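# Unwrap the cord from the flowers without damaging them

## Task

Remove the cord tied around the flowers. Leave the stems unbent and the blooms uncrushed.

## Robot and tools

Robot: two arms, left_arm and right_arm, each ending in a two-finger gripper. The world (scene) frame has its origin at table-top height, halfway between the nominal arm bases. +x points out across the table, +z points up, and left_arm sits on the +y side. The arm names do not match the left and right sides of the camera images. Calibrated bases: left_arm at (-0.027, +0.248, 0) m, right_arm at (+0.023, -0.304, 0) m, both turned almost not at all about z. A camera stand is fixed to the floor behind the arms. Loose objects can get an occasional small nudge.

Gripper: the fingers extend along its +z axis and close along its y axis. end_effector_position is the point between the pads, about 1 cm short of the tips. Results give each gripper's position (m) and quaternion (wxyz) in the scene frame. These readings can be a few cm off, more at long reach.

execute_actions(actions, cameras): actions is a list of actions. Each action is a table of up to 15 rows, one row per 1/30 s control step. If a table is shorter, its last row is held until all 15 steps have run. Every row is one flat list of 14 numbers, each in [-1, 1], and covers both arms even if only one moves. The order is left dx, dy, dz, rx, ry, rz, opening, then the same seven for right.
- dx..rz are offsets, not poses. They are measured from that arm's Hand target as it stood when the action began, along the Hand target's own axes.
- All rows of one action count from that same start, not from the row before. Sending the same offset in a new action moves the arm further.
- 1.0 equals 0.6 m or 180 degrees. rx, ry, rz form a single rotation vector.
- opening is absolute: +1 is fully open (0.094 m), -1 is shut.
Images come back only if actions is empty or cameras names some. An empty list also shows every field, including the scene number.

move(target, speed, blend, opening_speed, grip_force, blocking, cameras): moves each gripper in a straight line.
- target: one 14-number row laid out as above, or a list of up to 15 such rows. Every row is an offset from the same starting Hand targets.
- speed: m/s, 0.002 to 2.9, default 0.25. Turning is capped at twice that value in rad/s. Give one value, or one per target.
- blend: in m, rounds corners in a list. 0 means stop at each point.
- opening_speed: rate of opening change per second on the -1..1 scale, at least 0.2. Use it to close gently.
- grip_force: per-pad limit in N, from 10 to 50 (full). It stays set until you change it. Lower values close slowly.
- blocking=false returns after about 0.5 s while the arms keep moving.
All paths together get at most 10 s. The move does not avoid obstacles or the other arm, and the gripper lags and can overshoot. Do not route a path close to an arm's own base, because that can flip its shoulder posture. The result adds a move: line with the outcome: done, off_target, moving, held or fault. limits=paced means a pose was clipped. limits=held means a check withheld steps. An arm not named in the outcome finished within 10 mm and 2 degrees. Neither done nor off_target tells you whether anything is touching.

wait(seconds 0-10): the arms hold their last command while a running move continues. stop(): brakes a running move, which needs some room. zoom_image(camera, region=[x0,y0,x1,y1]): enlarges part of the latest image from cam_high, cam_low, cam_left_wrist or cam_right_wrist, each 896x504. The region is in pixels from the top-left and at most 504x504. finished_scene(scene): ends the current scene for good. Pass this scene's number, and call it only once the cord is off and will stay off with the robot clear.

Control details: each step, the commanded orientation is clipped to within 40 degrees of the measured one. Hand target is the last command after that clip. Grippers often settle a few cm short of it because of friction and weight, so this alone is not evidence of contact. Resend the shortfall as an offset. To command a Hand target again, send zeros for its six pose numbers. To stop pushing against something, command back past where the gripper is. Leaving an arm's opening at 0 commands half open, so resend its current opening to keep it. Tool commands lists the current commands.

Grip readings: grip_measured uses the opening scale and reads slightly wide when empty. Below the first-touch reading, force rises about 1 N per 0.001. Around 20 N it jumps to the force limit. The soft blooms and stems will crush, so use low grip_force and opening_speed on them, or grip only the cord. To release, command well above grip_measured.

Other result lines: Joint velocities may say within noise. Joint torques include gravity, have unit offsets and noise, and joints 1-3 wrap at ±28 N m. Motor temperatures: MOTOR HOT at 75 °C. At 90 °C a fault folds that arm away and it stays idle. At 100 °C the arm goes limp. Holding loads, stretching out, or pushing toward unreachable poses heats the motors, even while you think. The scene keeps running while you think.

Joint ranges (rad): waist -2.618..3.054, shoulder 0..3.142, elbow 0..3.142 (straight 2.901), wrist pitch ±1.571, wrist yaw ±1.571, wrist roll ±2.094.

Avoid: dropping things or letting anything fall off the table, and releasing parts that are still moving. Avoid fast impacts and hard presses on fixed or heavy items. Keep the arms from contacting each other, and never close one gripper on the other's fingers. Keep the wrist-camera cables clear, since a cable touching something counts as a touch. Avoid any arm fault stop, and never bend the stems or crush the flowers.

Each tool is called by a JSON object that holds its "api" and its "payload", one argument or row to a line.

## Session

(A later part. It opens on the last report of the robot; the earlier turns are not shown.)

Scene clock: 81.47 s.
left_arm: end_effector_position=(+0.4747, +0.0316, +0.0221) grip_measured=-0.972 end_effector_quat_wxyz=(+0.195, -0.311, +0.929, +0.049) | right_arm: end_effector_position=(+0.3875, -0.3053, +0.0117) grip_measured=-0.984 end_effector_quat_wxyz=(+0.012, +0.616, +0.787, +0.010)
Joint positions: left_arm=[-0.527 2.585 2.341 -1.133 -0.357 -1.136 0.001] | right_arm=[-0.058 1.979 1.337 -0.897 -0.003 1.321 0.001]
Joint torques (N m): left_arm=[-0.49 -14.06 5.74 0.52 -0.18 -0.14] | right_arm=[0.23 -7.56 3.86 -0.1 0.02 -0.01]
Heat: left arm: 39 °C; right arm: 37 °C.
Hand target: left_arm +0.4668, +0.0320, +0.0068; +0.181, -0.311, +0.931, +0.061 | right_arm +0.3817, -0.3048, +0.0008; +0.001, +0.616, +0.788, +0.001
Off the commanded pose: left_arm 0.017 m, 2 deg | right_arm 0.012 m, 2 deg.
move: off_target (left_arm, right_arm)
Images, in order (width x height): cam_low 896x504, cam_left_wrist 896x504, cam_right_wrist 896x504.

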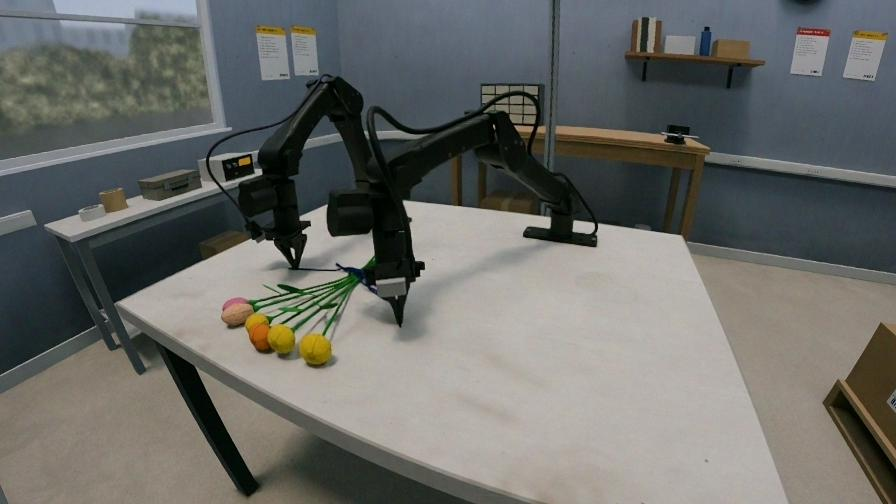

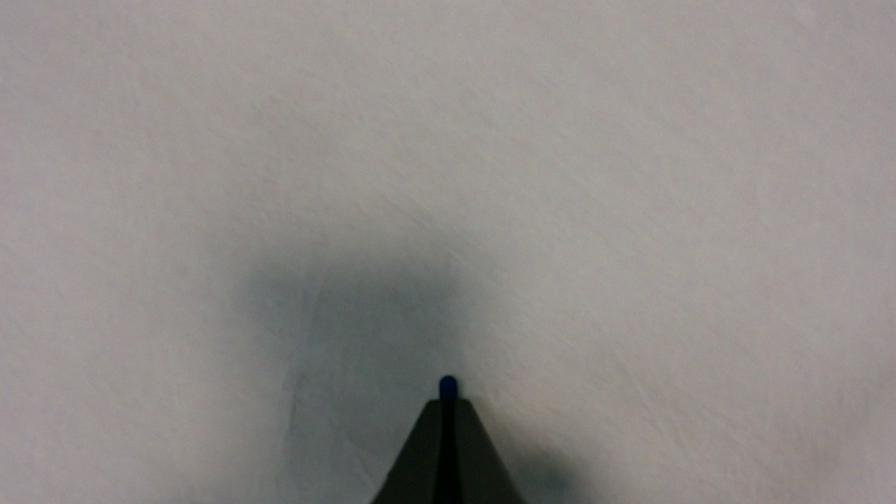

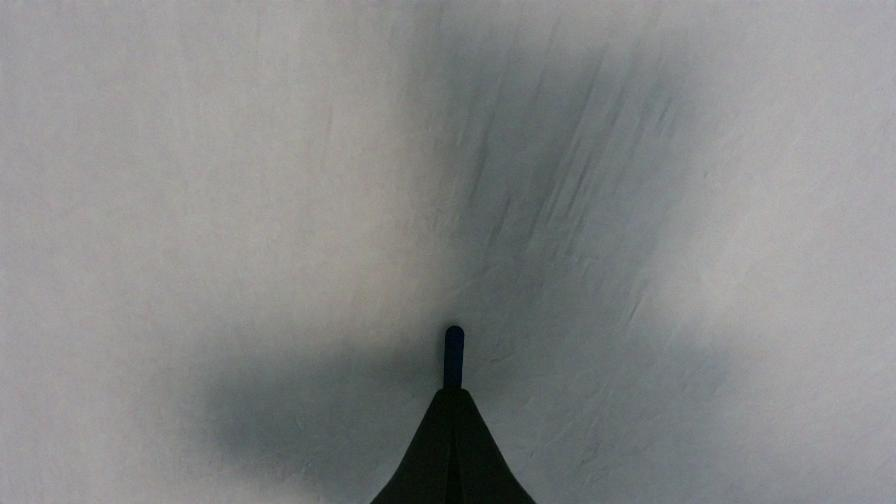

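{"api": "move", "payload": {
  "target": [-0.102,0.097,-0.003,0,0,0,-1,-0.117,0,-0.033,0,0,0,-1],
  "cameras": ["cam_high","cam_low","cam_right_wrist"],
  "speed": 0.05
}}

{"api": "zoom_image", "payload": {
  "camera": "cam_high",
  "region": [300, 190, 500, 350]
}}

Scene clock: 87.67 s.
left_arm: end_effector_position=(+0.4791, +0.1076, +0.0222) grip_measured=-0.978 end_effector_quat_wxyz=(+0.177, -0.313, +0.931, +0.062) | right_arm: end_effector_position=(+0.3955, -0.3679, +0.0223) grip_measured=-0.984 end_effector_quat_wxyz=(+0.000, +0.617, +0.787, +0.011)
Joint positions: left_arm=[-0.384 2.451 2.099 -1.021 -0.324 -0.997 0.001] | right_arm=[-0.232 2.031 1.459 -0.989 -0.02 1.149 0.001]
Joint torques (N m): left_arm=[0.49 -17.43 5.59 0.54 -0.21 0.04] | right_arm=[-0.14 -8.02 6.9 -0.32 0.19 -0.09]
Heat: left arm: 40 °C; right arm: 37 °C.
Hand target: left_arm +0.4766, +0.1122, +0.0314; +0.180, -0.311, +0.931, +0.061 | right_arm +0.3986, -0.3730, +0.0206; +0.001, +0.616, +0.788, +0.001
Off the commanded pose: left_arm 0.011 m, 0 deg | right_arm 0.006 m, 1 deg.
move: off_target (left_arm)
Images, in order (width x height): cam_high 896x504, cam_low 896x504, cam_right_wrist 896x504.

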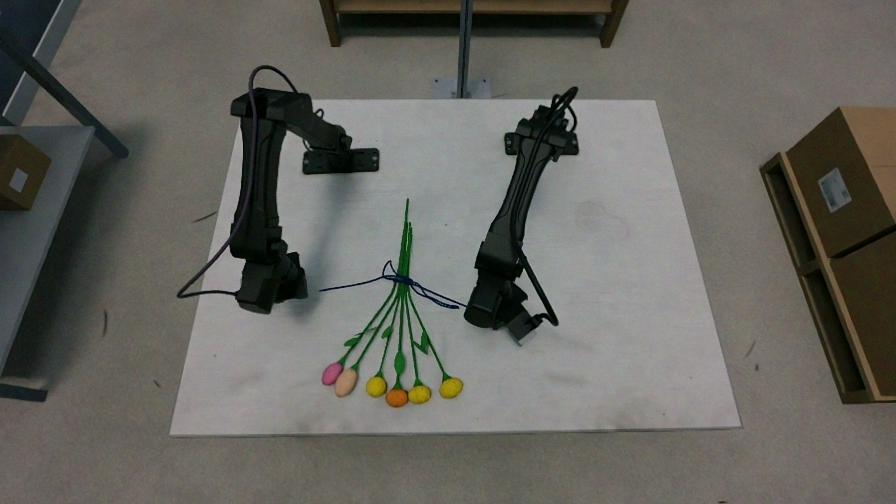

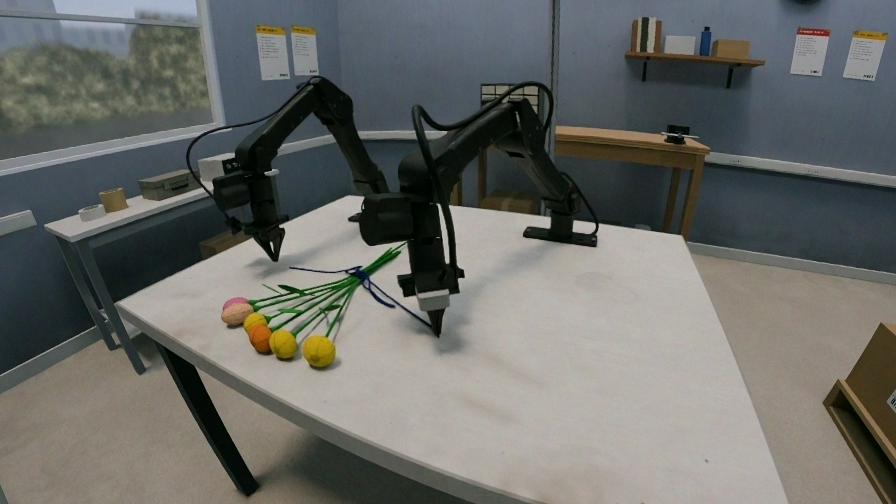

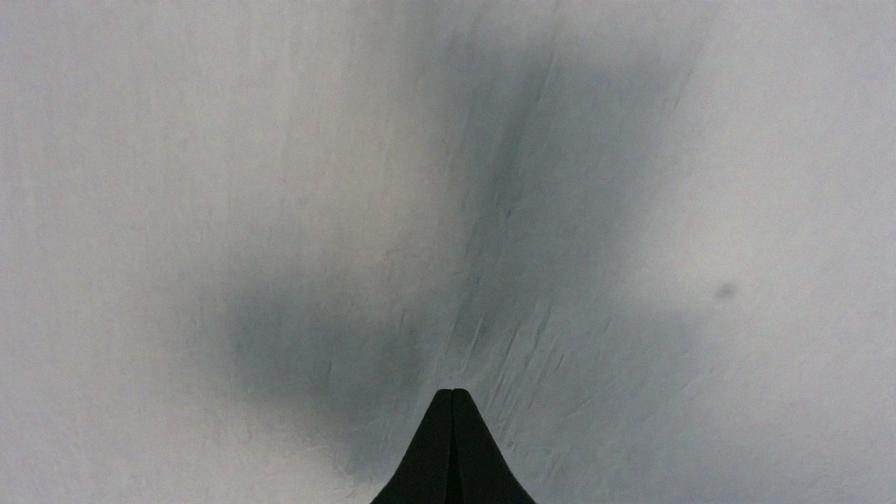

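Scaled by 2.520 from the camera's 896x504 image, which has a finer 1280x720 frame.

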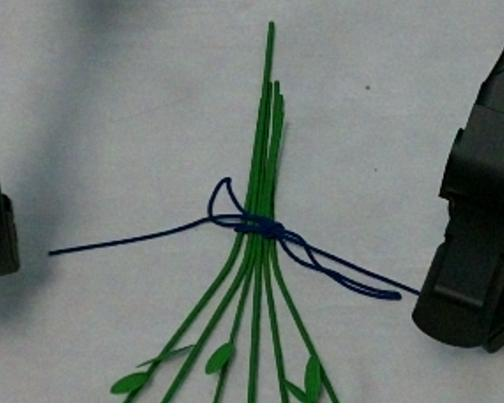

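{"api": "move", "payload": {
  "target": [
    [0,0,0,0,0,0,-1,0.04,0,-0.03,0,0,0,0],
    [0,0,0,0,0,0,-1,0.15,0,0.0,0,0,0,0]
  ],
  "cameras": ["cam_right_wrist"],
  "speed": 0.12
}}

Scene clock: 93.43 s.
left_arm: end_effector_position=(+0.4791, +0.1076, +0.0222) grip_measured=-0.978 end_effector_quat_wxyz=(+0.177, -0.312, +0.931, +0.062) | right_arm: end_effector_position=(+0.3771, -0.2823, +0.0144) grip_measured=-0.002 end_effector_quat_wxyz=(-0.013, +0.612, +0.791, +0.000)
Joint positions: left_arm=[-0.384 2.451 2.099 -1.021 -0.324 -0.996 0.001] | right_arm=[-0.001 1.985 1.358 -0.963 -0.017 1.366 0.047]
Joint torques (N m): left_arm=[0.47 -17.42 5.56 0.54 -0.21 0.07] | right_arm=[-0.06 -11.95 3.86 -0.17 0.14 0.05]
Motor temperatures (°C): left_arm=[33 42 38 34 32 32 34] | right_arm=[35 36 35 37 33 34 32]
Heat: left arm: 42 °C; right arm: 37 °C.
Hand target: left_arm +0.4766, +0.1122, +0.0314; +0.180, -0.311, +0.931, +0.061 | right_arm +0.3768, -0.2856, +0.0205; +0.001, +0.616, +0.788, +0.001
Off the commanded pose: left_arm 0.011 m, 0 deg | right_arm 0.007 m, 2 deg.
move: off_target (left_arm)
Images, in order (width x height): cam_right_wrist 896x504.

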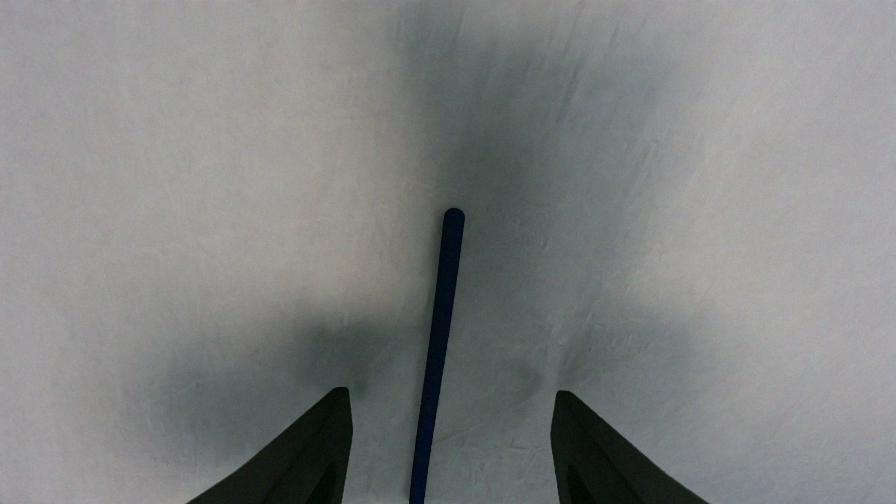

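{"api": "move", "payload": {
  "target": [
    [0,0,0,0,0,0,-1,0,0.01,0.042,0,0,0,0],
    [0,0,0,0,0,0,-1,0,0.01,0.042,0,0,0,-1]
  ],
  "cameras": ["cam_right_wrist"],
  "speed": 0.05,
  "opening_speed": 0.7
}}

Scene clock: 97.43 s.
left_arm: end_effector_position=(+0.4791, +0.1076, +0.0222) grip_measured=-0.978 end_effector_quat_wxyz=(+0.177, -0.312, +0.931, +0.062) | right_arm: end_effector_position=(+0.3864, -0.2819, +0.0085) grip_measured=-0.931 end_effector_quat_wxyz=(+0.004, +0.613, +0.790, +0.014)
Joint positions: left_arm=[-0.384 2.451 2.099 -1.021 -0.324 -0.996 0.001] | right_arm=[-0.001 1.988 1.336 -0.894 -0.017 1.37 0.003]
Joint torques (N m): left_arm=[0.46 -17.44 5.56 0.55 -0.21 0.08] | right_arm=[0.18 -7.34 3.77 -0.01 0.18 0.04]
Heat: left arm: 43 °C; right arm: 37 °C.
Hand target: left_arm +0.4766, +0.1122, +0.0314; +0.180, -0.311, +0.931, +0.061 | right_arm +0.3827, -0.2842, -0.0046; +0.001, +0.616, +0.788, +0.001
Off the commanded pose: left_arm 0.011 m, 0 deg | right_arm 0.014 m, 2 deg.
move: off_target (left_arm, right_arm); target 2's new opening was sent with right_arm's hand 0.014 m and 2 deg from that target
Images, in order (width x height): cam_right_wrist 896x504.

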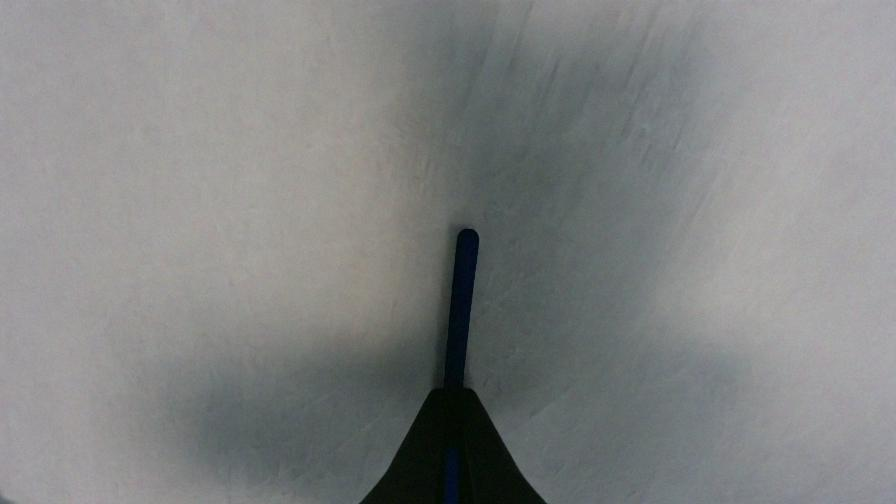

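{"api": "move", "payload": {
  "target": [-0.093,0.133,0.038,0,0,0,-1,-0.15,0,-0.05,0,0,0,-1],
  "cameras": ["cam_high","cam_low","cam_right_wrist"],
  "speed": 0.05
}}

{"api": "zoom_image", "payload": {
  "camera": "cam_high",
  "region": [300, 190, 500, 350]
}}

Scene clock: 107.87 s.
left_arm: end_effector_position=(+0.4794, +0.2090, +0.0220) grip_measured=-0.978 end_effector_quat_wxyz=(+0.175, -0.313, +0.931, +0.063) | right_arm: end_effector_position=(+0.4010, -0.3667, +0.0271) grip_measured=-0.933 end_effector_quat_wxyz=(+0.000, +0.617, +0.787, +0.010)
Joint positions: left_arm=[-0.178 2.31 1.846 -0.852 -0.276 -0.788 0.001] | right_arm=[-0.225 2.045 1.5 -1.017 -0.017 1.155 0.003]
Joint torques (N m): left_arm=[0.39 -16.47 5.64 0.68 -0.17 0.05] | right_arm=[-0.23 -8.14 7.06 -0.29 0.17 -0.1]
Heat: left arm: 45 °C; right arm: 37 °C.
Hand target: left_arm +0.4767, +0.2122, +0.0312; +0.181, -0.311, +0.931, +0.061 | right_arm +0.4043, -0.3715, +0.0253; +0.001, +0.616, +0.788, +0.001
Off the commanded pose: left_arm 0.010 m, 1 deg | right_arm 0.006 m, 1 deg.
move: done
Images, in order (width x height): cam_high 896x504, cam_low 896x504, cam_right_wrist 896x504.

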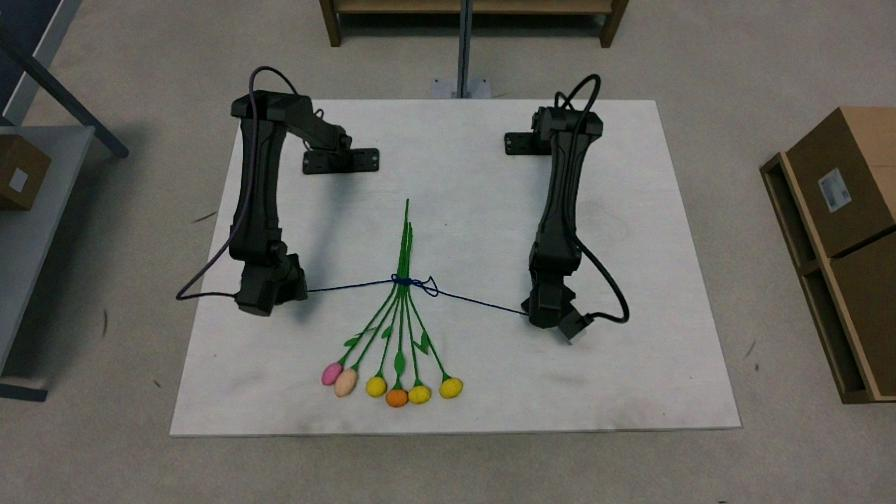

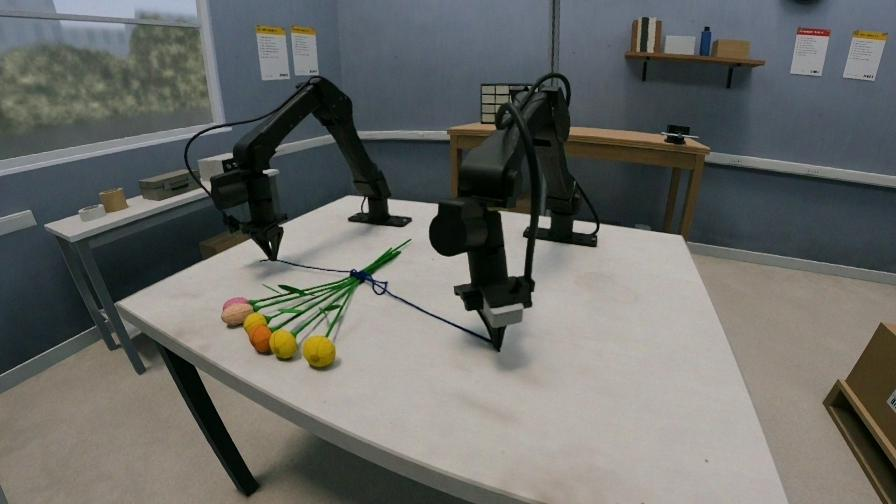

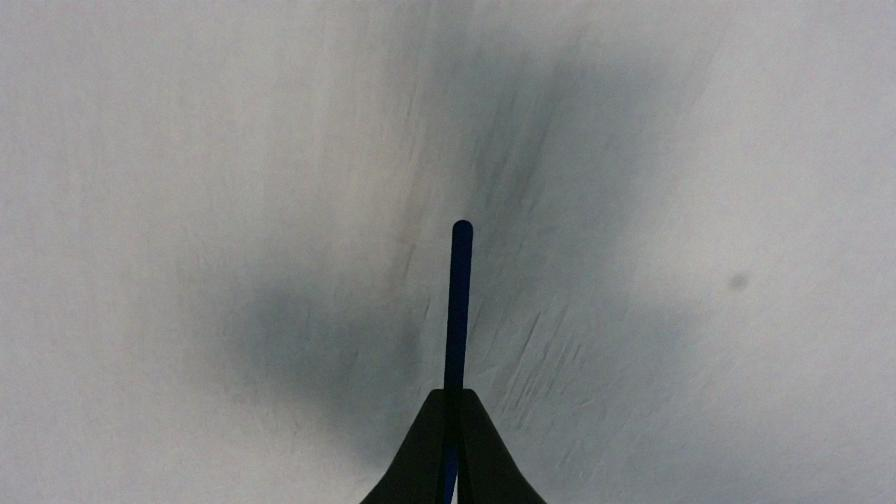

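Scaled by 2.520 from the camera's 896x504 image, which has a finer 1280x720 frame.

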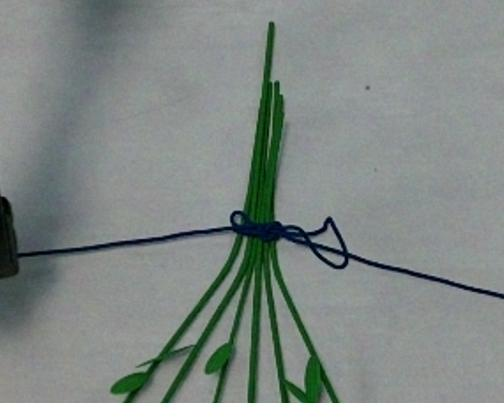

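{"api": "move", "payload": {
  "target": [-0.075,0.106,0.030,0,0,0,-1,-0.1,0,0,0,0,0,-1],
  "cameras": ["cam_high","cam_low"],
  "speed": 0.04
}}

{"api": "zoom_image", "payload": {
  "camera": "cam_high",
  "region": [300, 190, 500, 350]
}}

Scene clock: 112.73 s.
left_arm: end_effector_position=(+0.4806, +0.2895, +0.0221) grip_measured=-0.978 end_effector_quat_wxyz=(+0.175, -0.313, +0.931, +0.062) | right_arm: end_effector_position=(+0.4164, -0.4241, +0.0281) grip_measured=-0.933 end_effector_quat_wxyz=(+0.001, +0.617, +0.787, +0.009)
Joint positions: left_arm=[-0.002 2.274 1.783 -0.781 -0.227 -0.614 0.001] | right_arm=[-0.357 2.15 1.666 -1.078 -0.017 1.023 0.003]
Joint torques (N m): left_arm=[0.4 -16.27 5.72 0.74 -0.12 0.07] | right_arm=[-0.31 -8.95 7.19 -0.31 0.16 -0.09]
Heat: left arm: 45 °C; right arm: 37 °C.
Hand target: left_arm +0.4771, +0.2921, +0.0313; +0.181, -0.311, +0.931, +0.061 | right_arm +0.4189, -0.4298, +0.0254; +0.001, +0.616, +0.788, +0.001
Off the commanded pose: left_arm 0.010 m, 1 deg | right_arm 0.007 m, 1 deg.
move: done
Images, in order (width x height): cam_high 896x504, cam_low 896x504.

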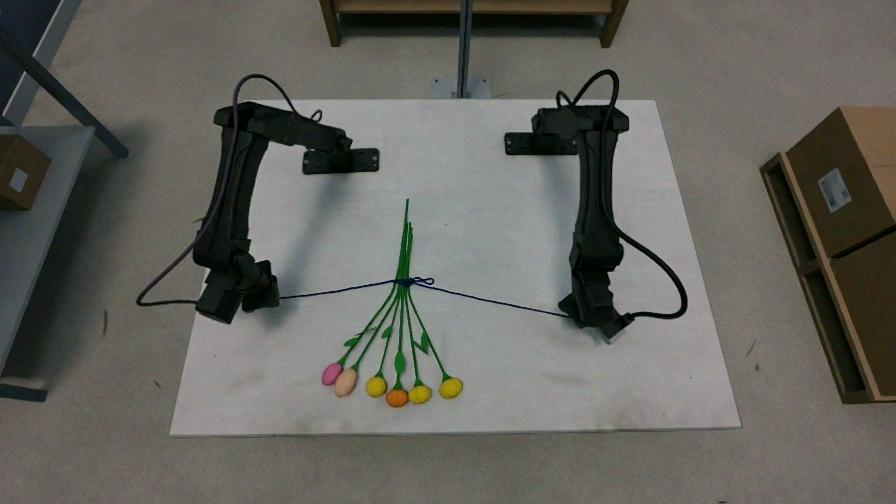

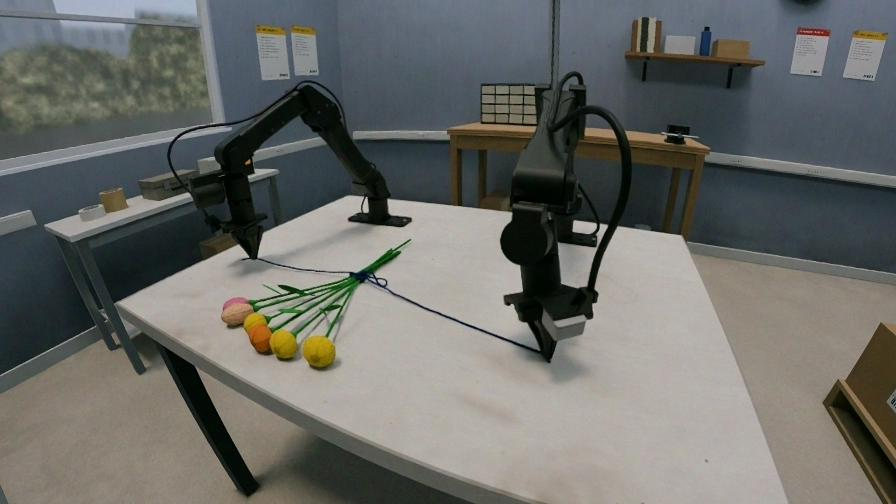

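Scaled by 2.520 from the camera's 896x504 image, which has a finer 1280x720 frame.

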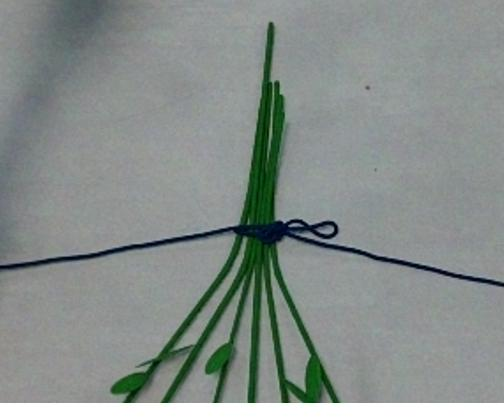

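{"api": "move", "payload": {
  "target": [-0.056,0.08,0.023,0,0,0,-1,-0.06,0,0,0,0,0,-1],
  "cameras": ["cam_high","cam_low"],
  "speed": 0.04
}}

{"api": "zoom_image", "payload": {
  "camera": "cam_high",
  "region": [300, 190, 500, 350]
}}

Scene clock: 116.90 s.
left_arm: end_effector_position=(+0.4774, +0.3495, +0.0223) grip_measured=-0.978 end_effector_quat_wxyz=(+0.173, -0.313, +0.932, +0.062) | right_arm: end_effector_position=(+0.4260, -0.4587, +0.0291) grip_measured=-0.933 end_effector_quat_wxyz=(+0.002, +0.616, +0.787, +0.010)
Joint positions: left_arm=[0.131 2.274 1.783 -0.758 -0.185 -0.485 0.001] | right_arm=[-0.426 2.23 1.799 -1.13 -0.017 0.953 0.003]
Joint torques (N m): left_arm=[0.43 -15.25 7.31 0.76 -0.09 0.07] | right_arm=[-0.34 -9.51 7.24 -0.29 0.17 -0.09]
Heat: left arm: 46 °C; right arm: 37 °C.
Hand target: left_arm +0.4773, +0.3523, +0.0311; +0.181, -0.311, +0.931, +0.061 | right_arm +0.4277, -0.4647, +0.0254; +0.001, +0.616, +0.788, +0.001
Off the commanded pose: left_arm 0.009 m, 1 deg | right_arm 0.007 m, 1 deg.
move: done
Images, in order (width x height): cam_high 896x504, cam_low 896x504.

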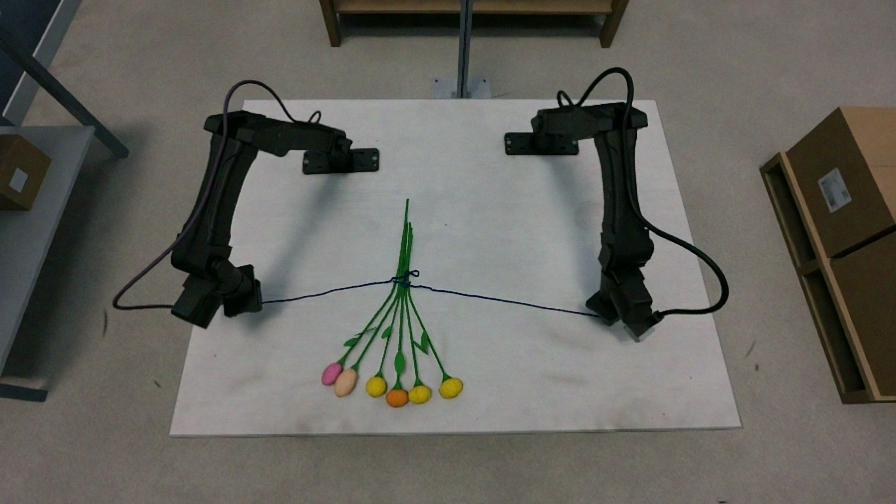

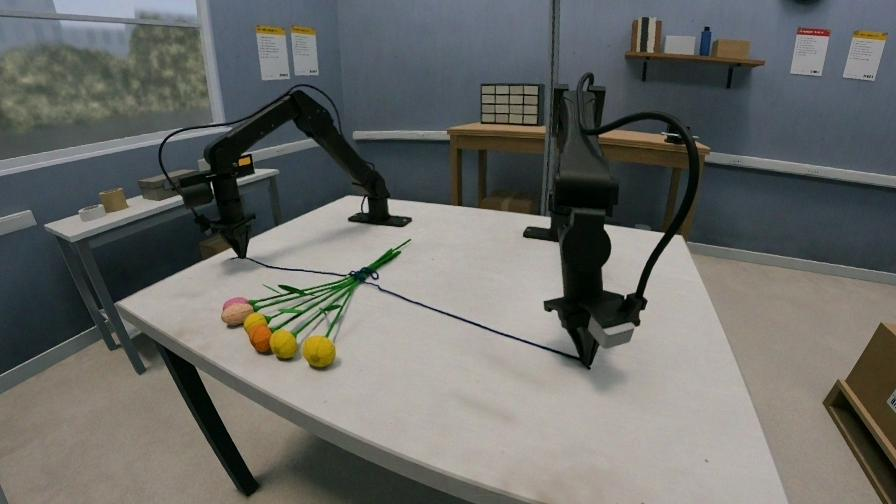

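Scaled by 2.520 from the camera's 896x504 image, which has a finer 1280x720 frame.

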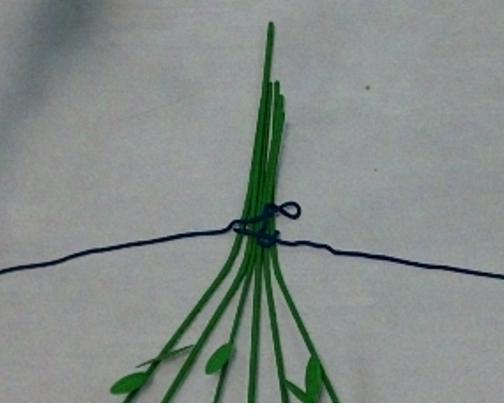

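{"api": "move", "payload": {
  "target": [-0.028,0.04,0.012,0,0,0,-1,-0.05,0,0,0,0,0,-1],
  "cameras": ["cam_high","cam_low"],
  "speed": 0.04
}}

{"api": "zoom_image", "payload": {
  "camera": "cam_high",
  "region": [360, 240, 450, 310]
}}

Scene clock: 119.87 s.
left_arm: end_effector_position=(+0.4729, +0.3766, +0.0222) grip_measured=-0.978 end_effector_quat_wxyz=(+0.171, -0.312, +0.933, +0.059) | right_arm: end_effector_position=(+0.4337, -0.4881, +0.0298) grip_measured=-0.933 end_effector_quat_wxyz=(+0.003, +0.617, +0.787, +0.010)
Joint positions: left_arm=[0.193 2.274 1.783 -0.751 -0.159 -0.423 0.001] | right_arm=[-0.481 2.309 1.935 -1.186 -0.017 0.899 0.003]
Joint torques (N m): left_arm=[0.7 -13.64 10 0.73 -0.11 0.07] | right_arm=[-0.31 -10.09 7.27 -0.28 0.16 -0.07]
Heat: left arm: 46 °C; right arm: 37 °C.
Hand target: left_arm +0.4774, +0.3825, +0.0307; +0.180, -0.311, +0.931, +0.061 | right_arm +0.4348, -0.4938, +0.0253; +0.001, +0.616, +0.788, +0.001
Off the commanded pose: left_arm 0.011 m, 1 deg | right_arm 0.007 m, 1 deg.
move: off_target (left_arm)
Images, in order (width x height): cam_high 896x504, cam_low 896x504.

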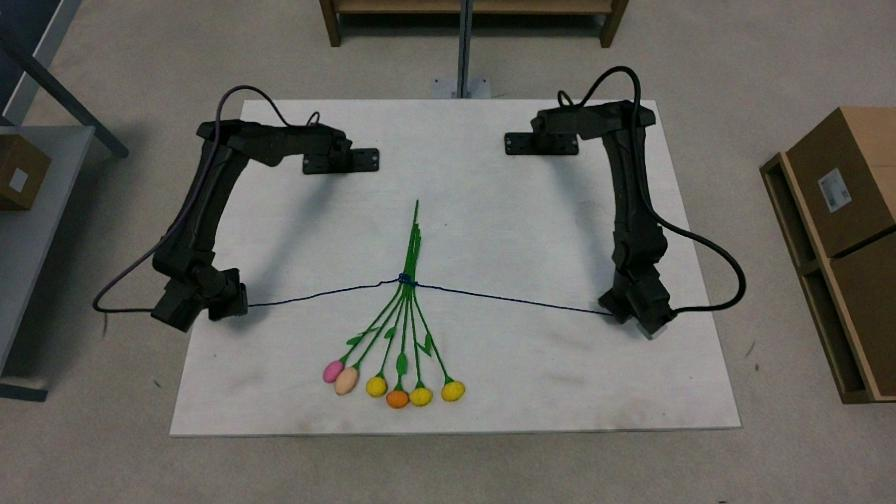

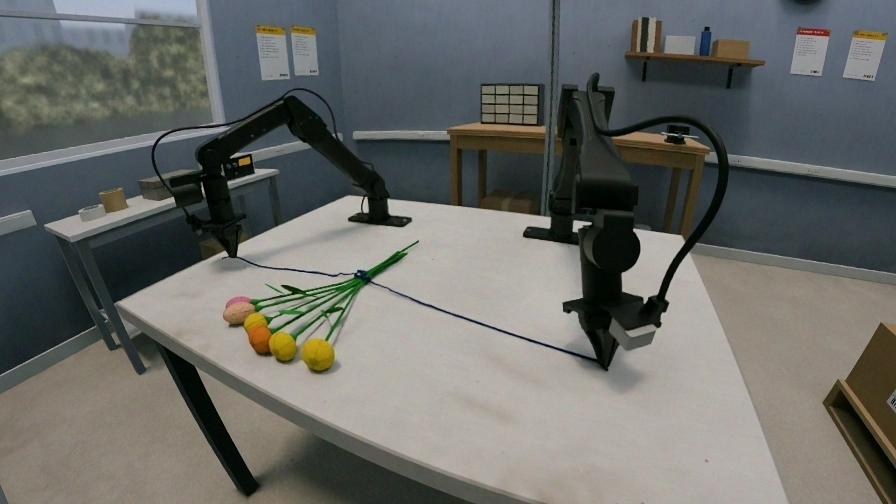

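Scaled by 5.600 from the camera's 896x504 image, which has a finer 1280x720 frame.

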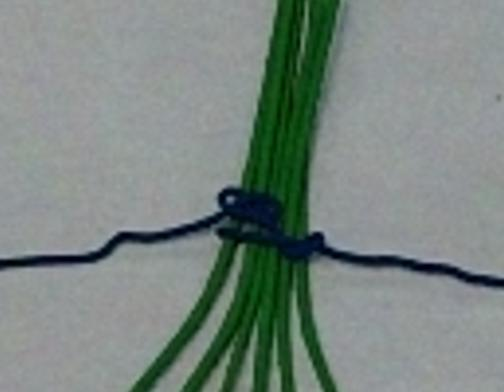

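{"api": "move", "payload": {
  "target": [
    [0,0,0,0,0,0,-0.3,0,0,0,0,0,0,-1],
    [0,0,-0.1,0,0,0,-0.3,0,0,0,0,0,0,-1],
    [0,0,-0.1,0,0,0,-0.3,-0.15,0,0,0,0,0,-1]
  ],
  "cameras": ["cam_high","cam_low"],
  "speed": [0.1,0.1,0.05]
}}

{"api": "zoom_image", "payload": {
  "camera": "cam_high",
  "region": [360, 240, 450, 310]
}}

Scene clock: 131.43 s.
left_arm: end_effector_position=(+0.4510, +0.3688, +0.0613) grip_measured=-0.302 end_effector_quat_wxyz=(+0.153, -0.308, +0.937, +0.061) | right_arm: end_effector_position=(+0.4584, -0.5769, +0.0335) grip_measured=-0.933 end_effector_quat_wxyz=(+0.013, +0.617, +0.787, +0.010)
Joint positions: left_arm=[0.186 2.181 1.798 -0.897 -0.159 -0.423 0.033] | right_arm=[-0.618 2.733 2.735 -1.546 -0.017 0.762 0.003]
Joint torques (N m): left_arm=[-0.53 -15.6 10.85 0.63 -0.19 -0.14] | right_arm=[-0.27 -11.93 7.05 -0.28 0.13 -0.08]
Heat: left arm: 46 °C; right arm: 39 °C.
Hand target: left_arm +0.4596, +0.3689, +0.0863; +0.180, -0.311, +0.931, +0.061 | right_arm +0.4567, -0.5811, +0.0255; +0.001, +0.616, +0.788, +0.001
Off the commanded pose: left_arm 0.026 m, 3 deg | right_arm 0.009 m, 2 deg.
joint sent to its limit (right arm) — joint 4 (wrist pitch), lower limit. The joint targets still meet the commanded pose.
move: off_target (left_arm)
Images, in order (width x height): cam_high 896x504, cam_low 896x504.

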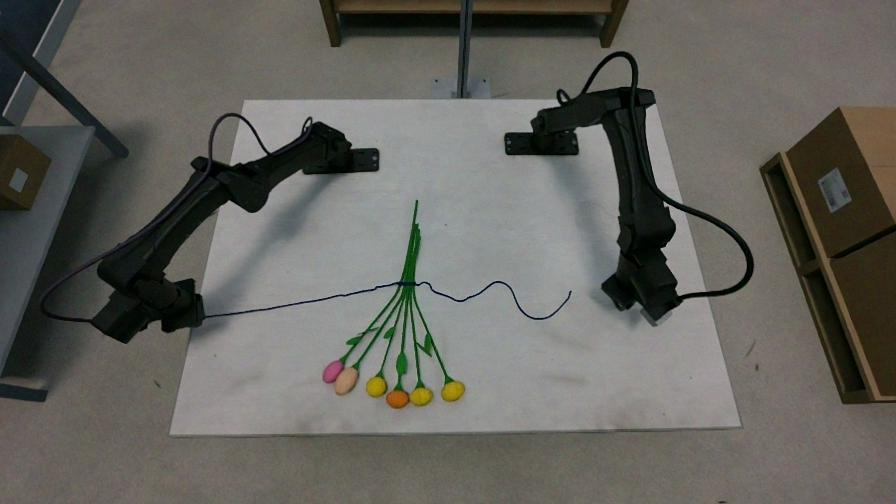

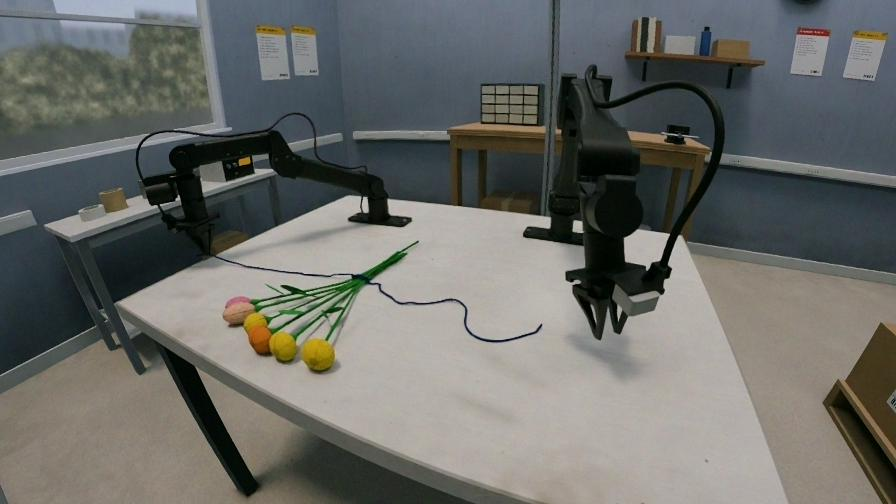

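Scaled by 5.600 from the camera's 896x504 image, which has a finer 1280x720 frame.

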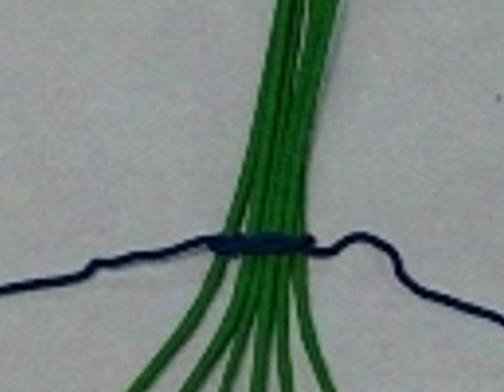

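{"api": "move", "payload": {
  "target": [
    [0,0,0,0,0,0,-0.3,0,0,0.025,0,0,0,-1],
    [0,0,0,0,0,0,-0.3,0,0,0.025,0,0,0,0],
    [0,0,0,0,0,0,-0.3,0,0,-0.08,0,0,0,0],
    [0,0,0,0,0,0,-0.3,0.546,0.046,-0.03,0,0,0,0]
  ],
  "cameras": ["cam_high","cam_right_wrist"],
  "speed": [0.1,0.1,0.15,0.25]
}}

Scene clock: 141.10 s.
left_arm: end_effector_position=(+0.4510, +0.3688, +0.0613) grip_measured=-0.302 end_effector_quat_wxyz=(+0.153, -0.308, +0.937, +0.061) | right_arm: end_effector_position=(+0.4045, -0.2521, +0.0354) grip_measured=-0.002 end_effector_quat_wxyz=(-0.013, +0.610, +0.792, -0.002)
Joint positions: left_arm=[0.186 2.181 1.798 -0.897 -0.159 -0.423 0.033] | right_arm=[0.076 2.071 1.573 -1.094 -0.014 1.438 0.047]
Joint torques (N m): left_arm=[-0.51 -15.54 10.86 0.63 -0.19 -0.14] | right_arm=[-0.4 -13.29 3.96 -0.2 0.16 0.06]
Heat: left arm: 46 °C; right arm: 39 °C.
Hand target: left_arm +0.4596, +0.3689, +0.0863; +0.181, -0.311, +0.931, +0.061 | right_arm +0.4040, -0.2565, +0.0433; +0.001, +0.616, +0.788, +0.001
Off the commanded pose: left_arm 0.026 m, 3 deg | right_arm 0.009 m, 2 deg.
move: off_target (left_arm); target 2's new opening was sent with right_arm's hand 0.019 m and 2 deg from that target
Images, in order (width x height): cam_high 896x504, cam_right_wrist 896x504.

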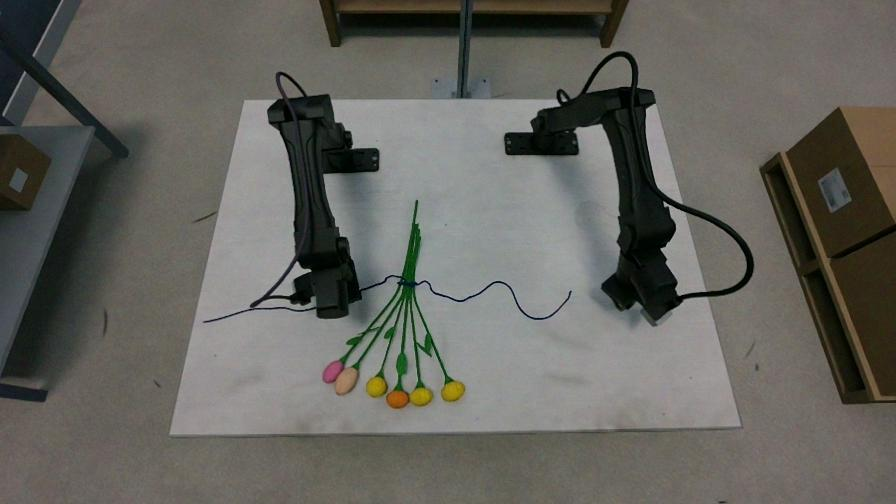

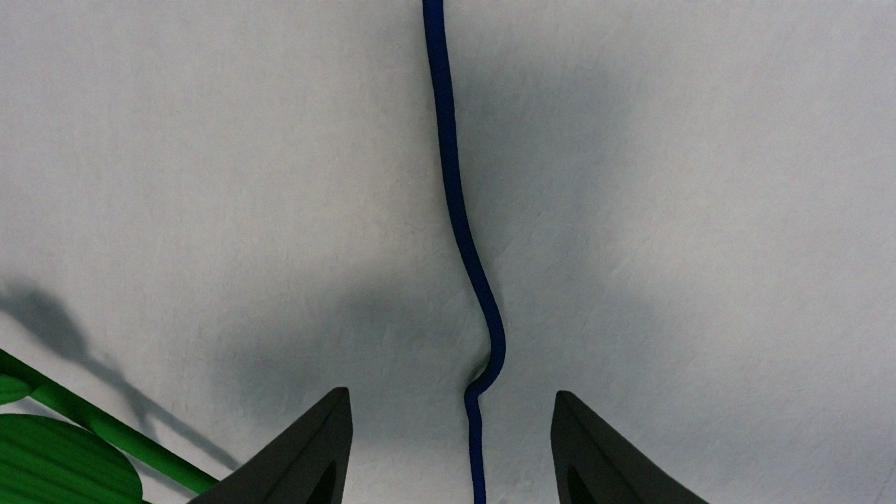

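{"api": "move", "payload": {
  "target": [
    [0,0,0,0,0,0,-0.3,0,-0.015,0.08,0,0,0,0],
    [0,0,0,0,0,0,-0.3,0,-0.015,0.08,0,0,0,-1],
    [0,0,0,0,0,0,-0.3,-0.53,-0.04,0.02,0,0,0,-1]
  ],
  "cameras": ["cam_high","cam_right_wrist"],
  "speed": [0.08,0.1,0.12]
}}

Scene clock: 148.87 s.
left_arm: end_effector_position=(+0.4510, +0.3688, +0.0613) grip_measured=-0.302 end_effector_quat_wxyz=(+0.153, -0.308, +0.937, +0.061) | right_arm: end_effector_position=(+0.4582, -0.5688, +0.0396) grip_measured=-0.941 end_effector_quat_wxyz=(+0.010, +0.619, +0.785, +0.011)
Joint positions: left_arm=[0.186 2.181 1.798 -0.897 -0.159 -0.423 0.033] | right_arm=[-0.606 2.702 2.698 -1.545 -0.019 0.78 0.003]
Joint torques (N m): left_arm=[-0.5 -15.58 10.86 0.64 -0.19 -0.14] | right_arm=[0.16 -11.74 7.09 -0.25 0.19 -0.1]
Heat: left arm: 45 °C; right arm: 39 °C.
Hand target: left_arm +0.4596, +0.3689, +0.0863; +0.181, -0.311, +0.931, +0.061 | right_arm +0.4578, -0.5709, +0.0315; +0.001, +0.616, +0.788, +0.001
Off the commanded pose: left_arm 0.026 m, 3 deg | right_arm 0.008 m, 2 deg.
joint sent to its limit (right arm) — joint 4 (wrist pitch), lower limit. The joint targets still meet the commanded pose.
move: off_target (left_arm); target 2's new opening was sent with right_arm's hand 0.014 m and 1 deg from that target
Images, in order (width x height): cam_high 896x504, cam_right_wrist 896x504.

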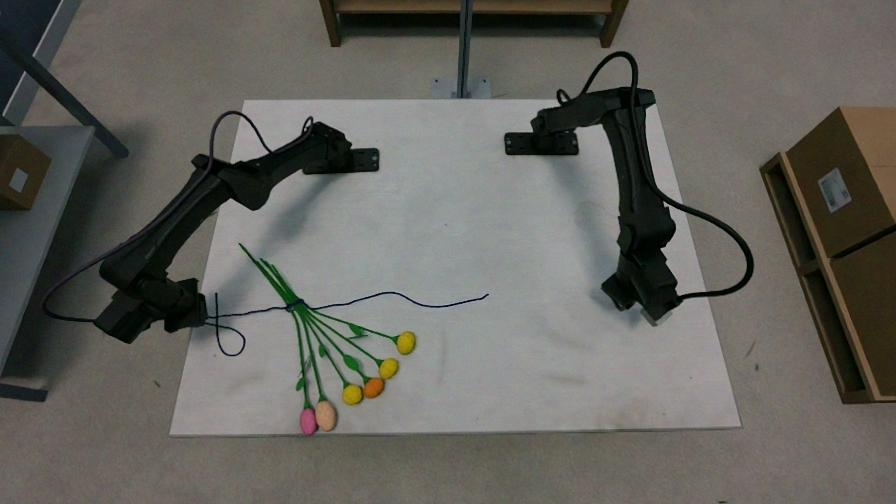

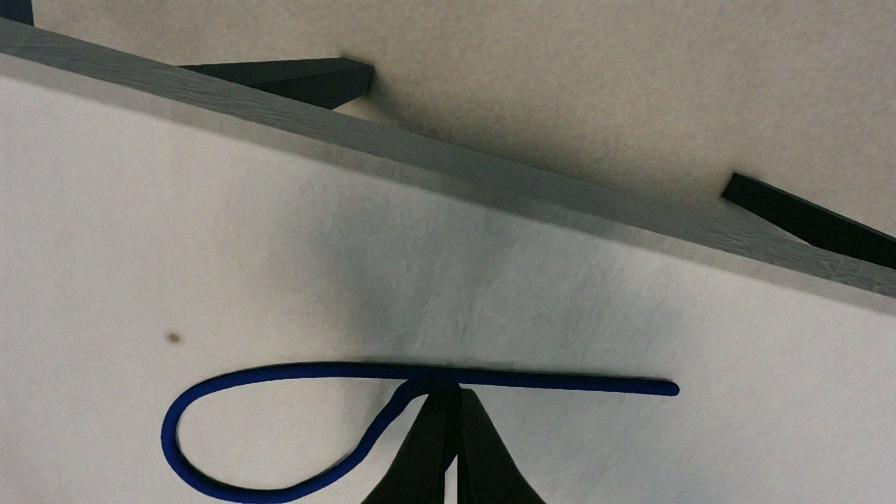

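{"api": "zoom_image", "payload": {
  "camera": "cam_high",
  "region": [250, 270, 340, 340]
}}

{"api": "zoom_image", "payload": {
  "camera": "cam_high",
  "region": [180, 230, 500, 440]
}}

Scaled by 5.600 from the camera's 896x504 image, which has a finer 1280x720 frame.

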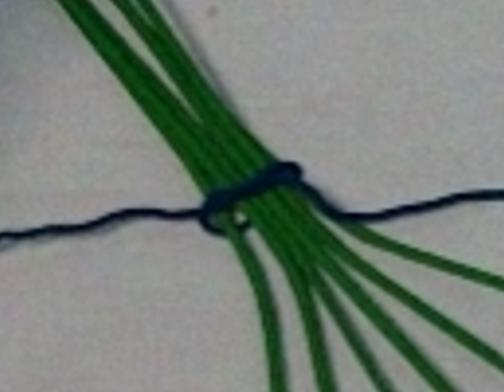

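Scaled by 1.575 from the camera's 896x504 image, which has a finer 1280x720 frame.

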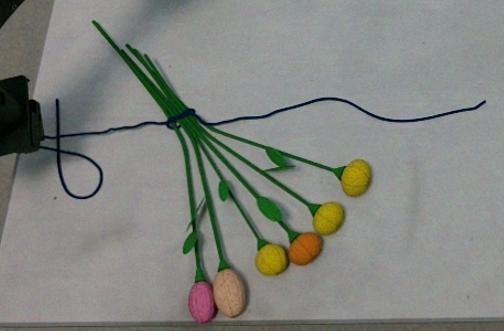

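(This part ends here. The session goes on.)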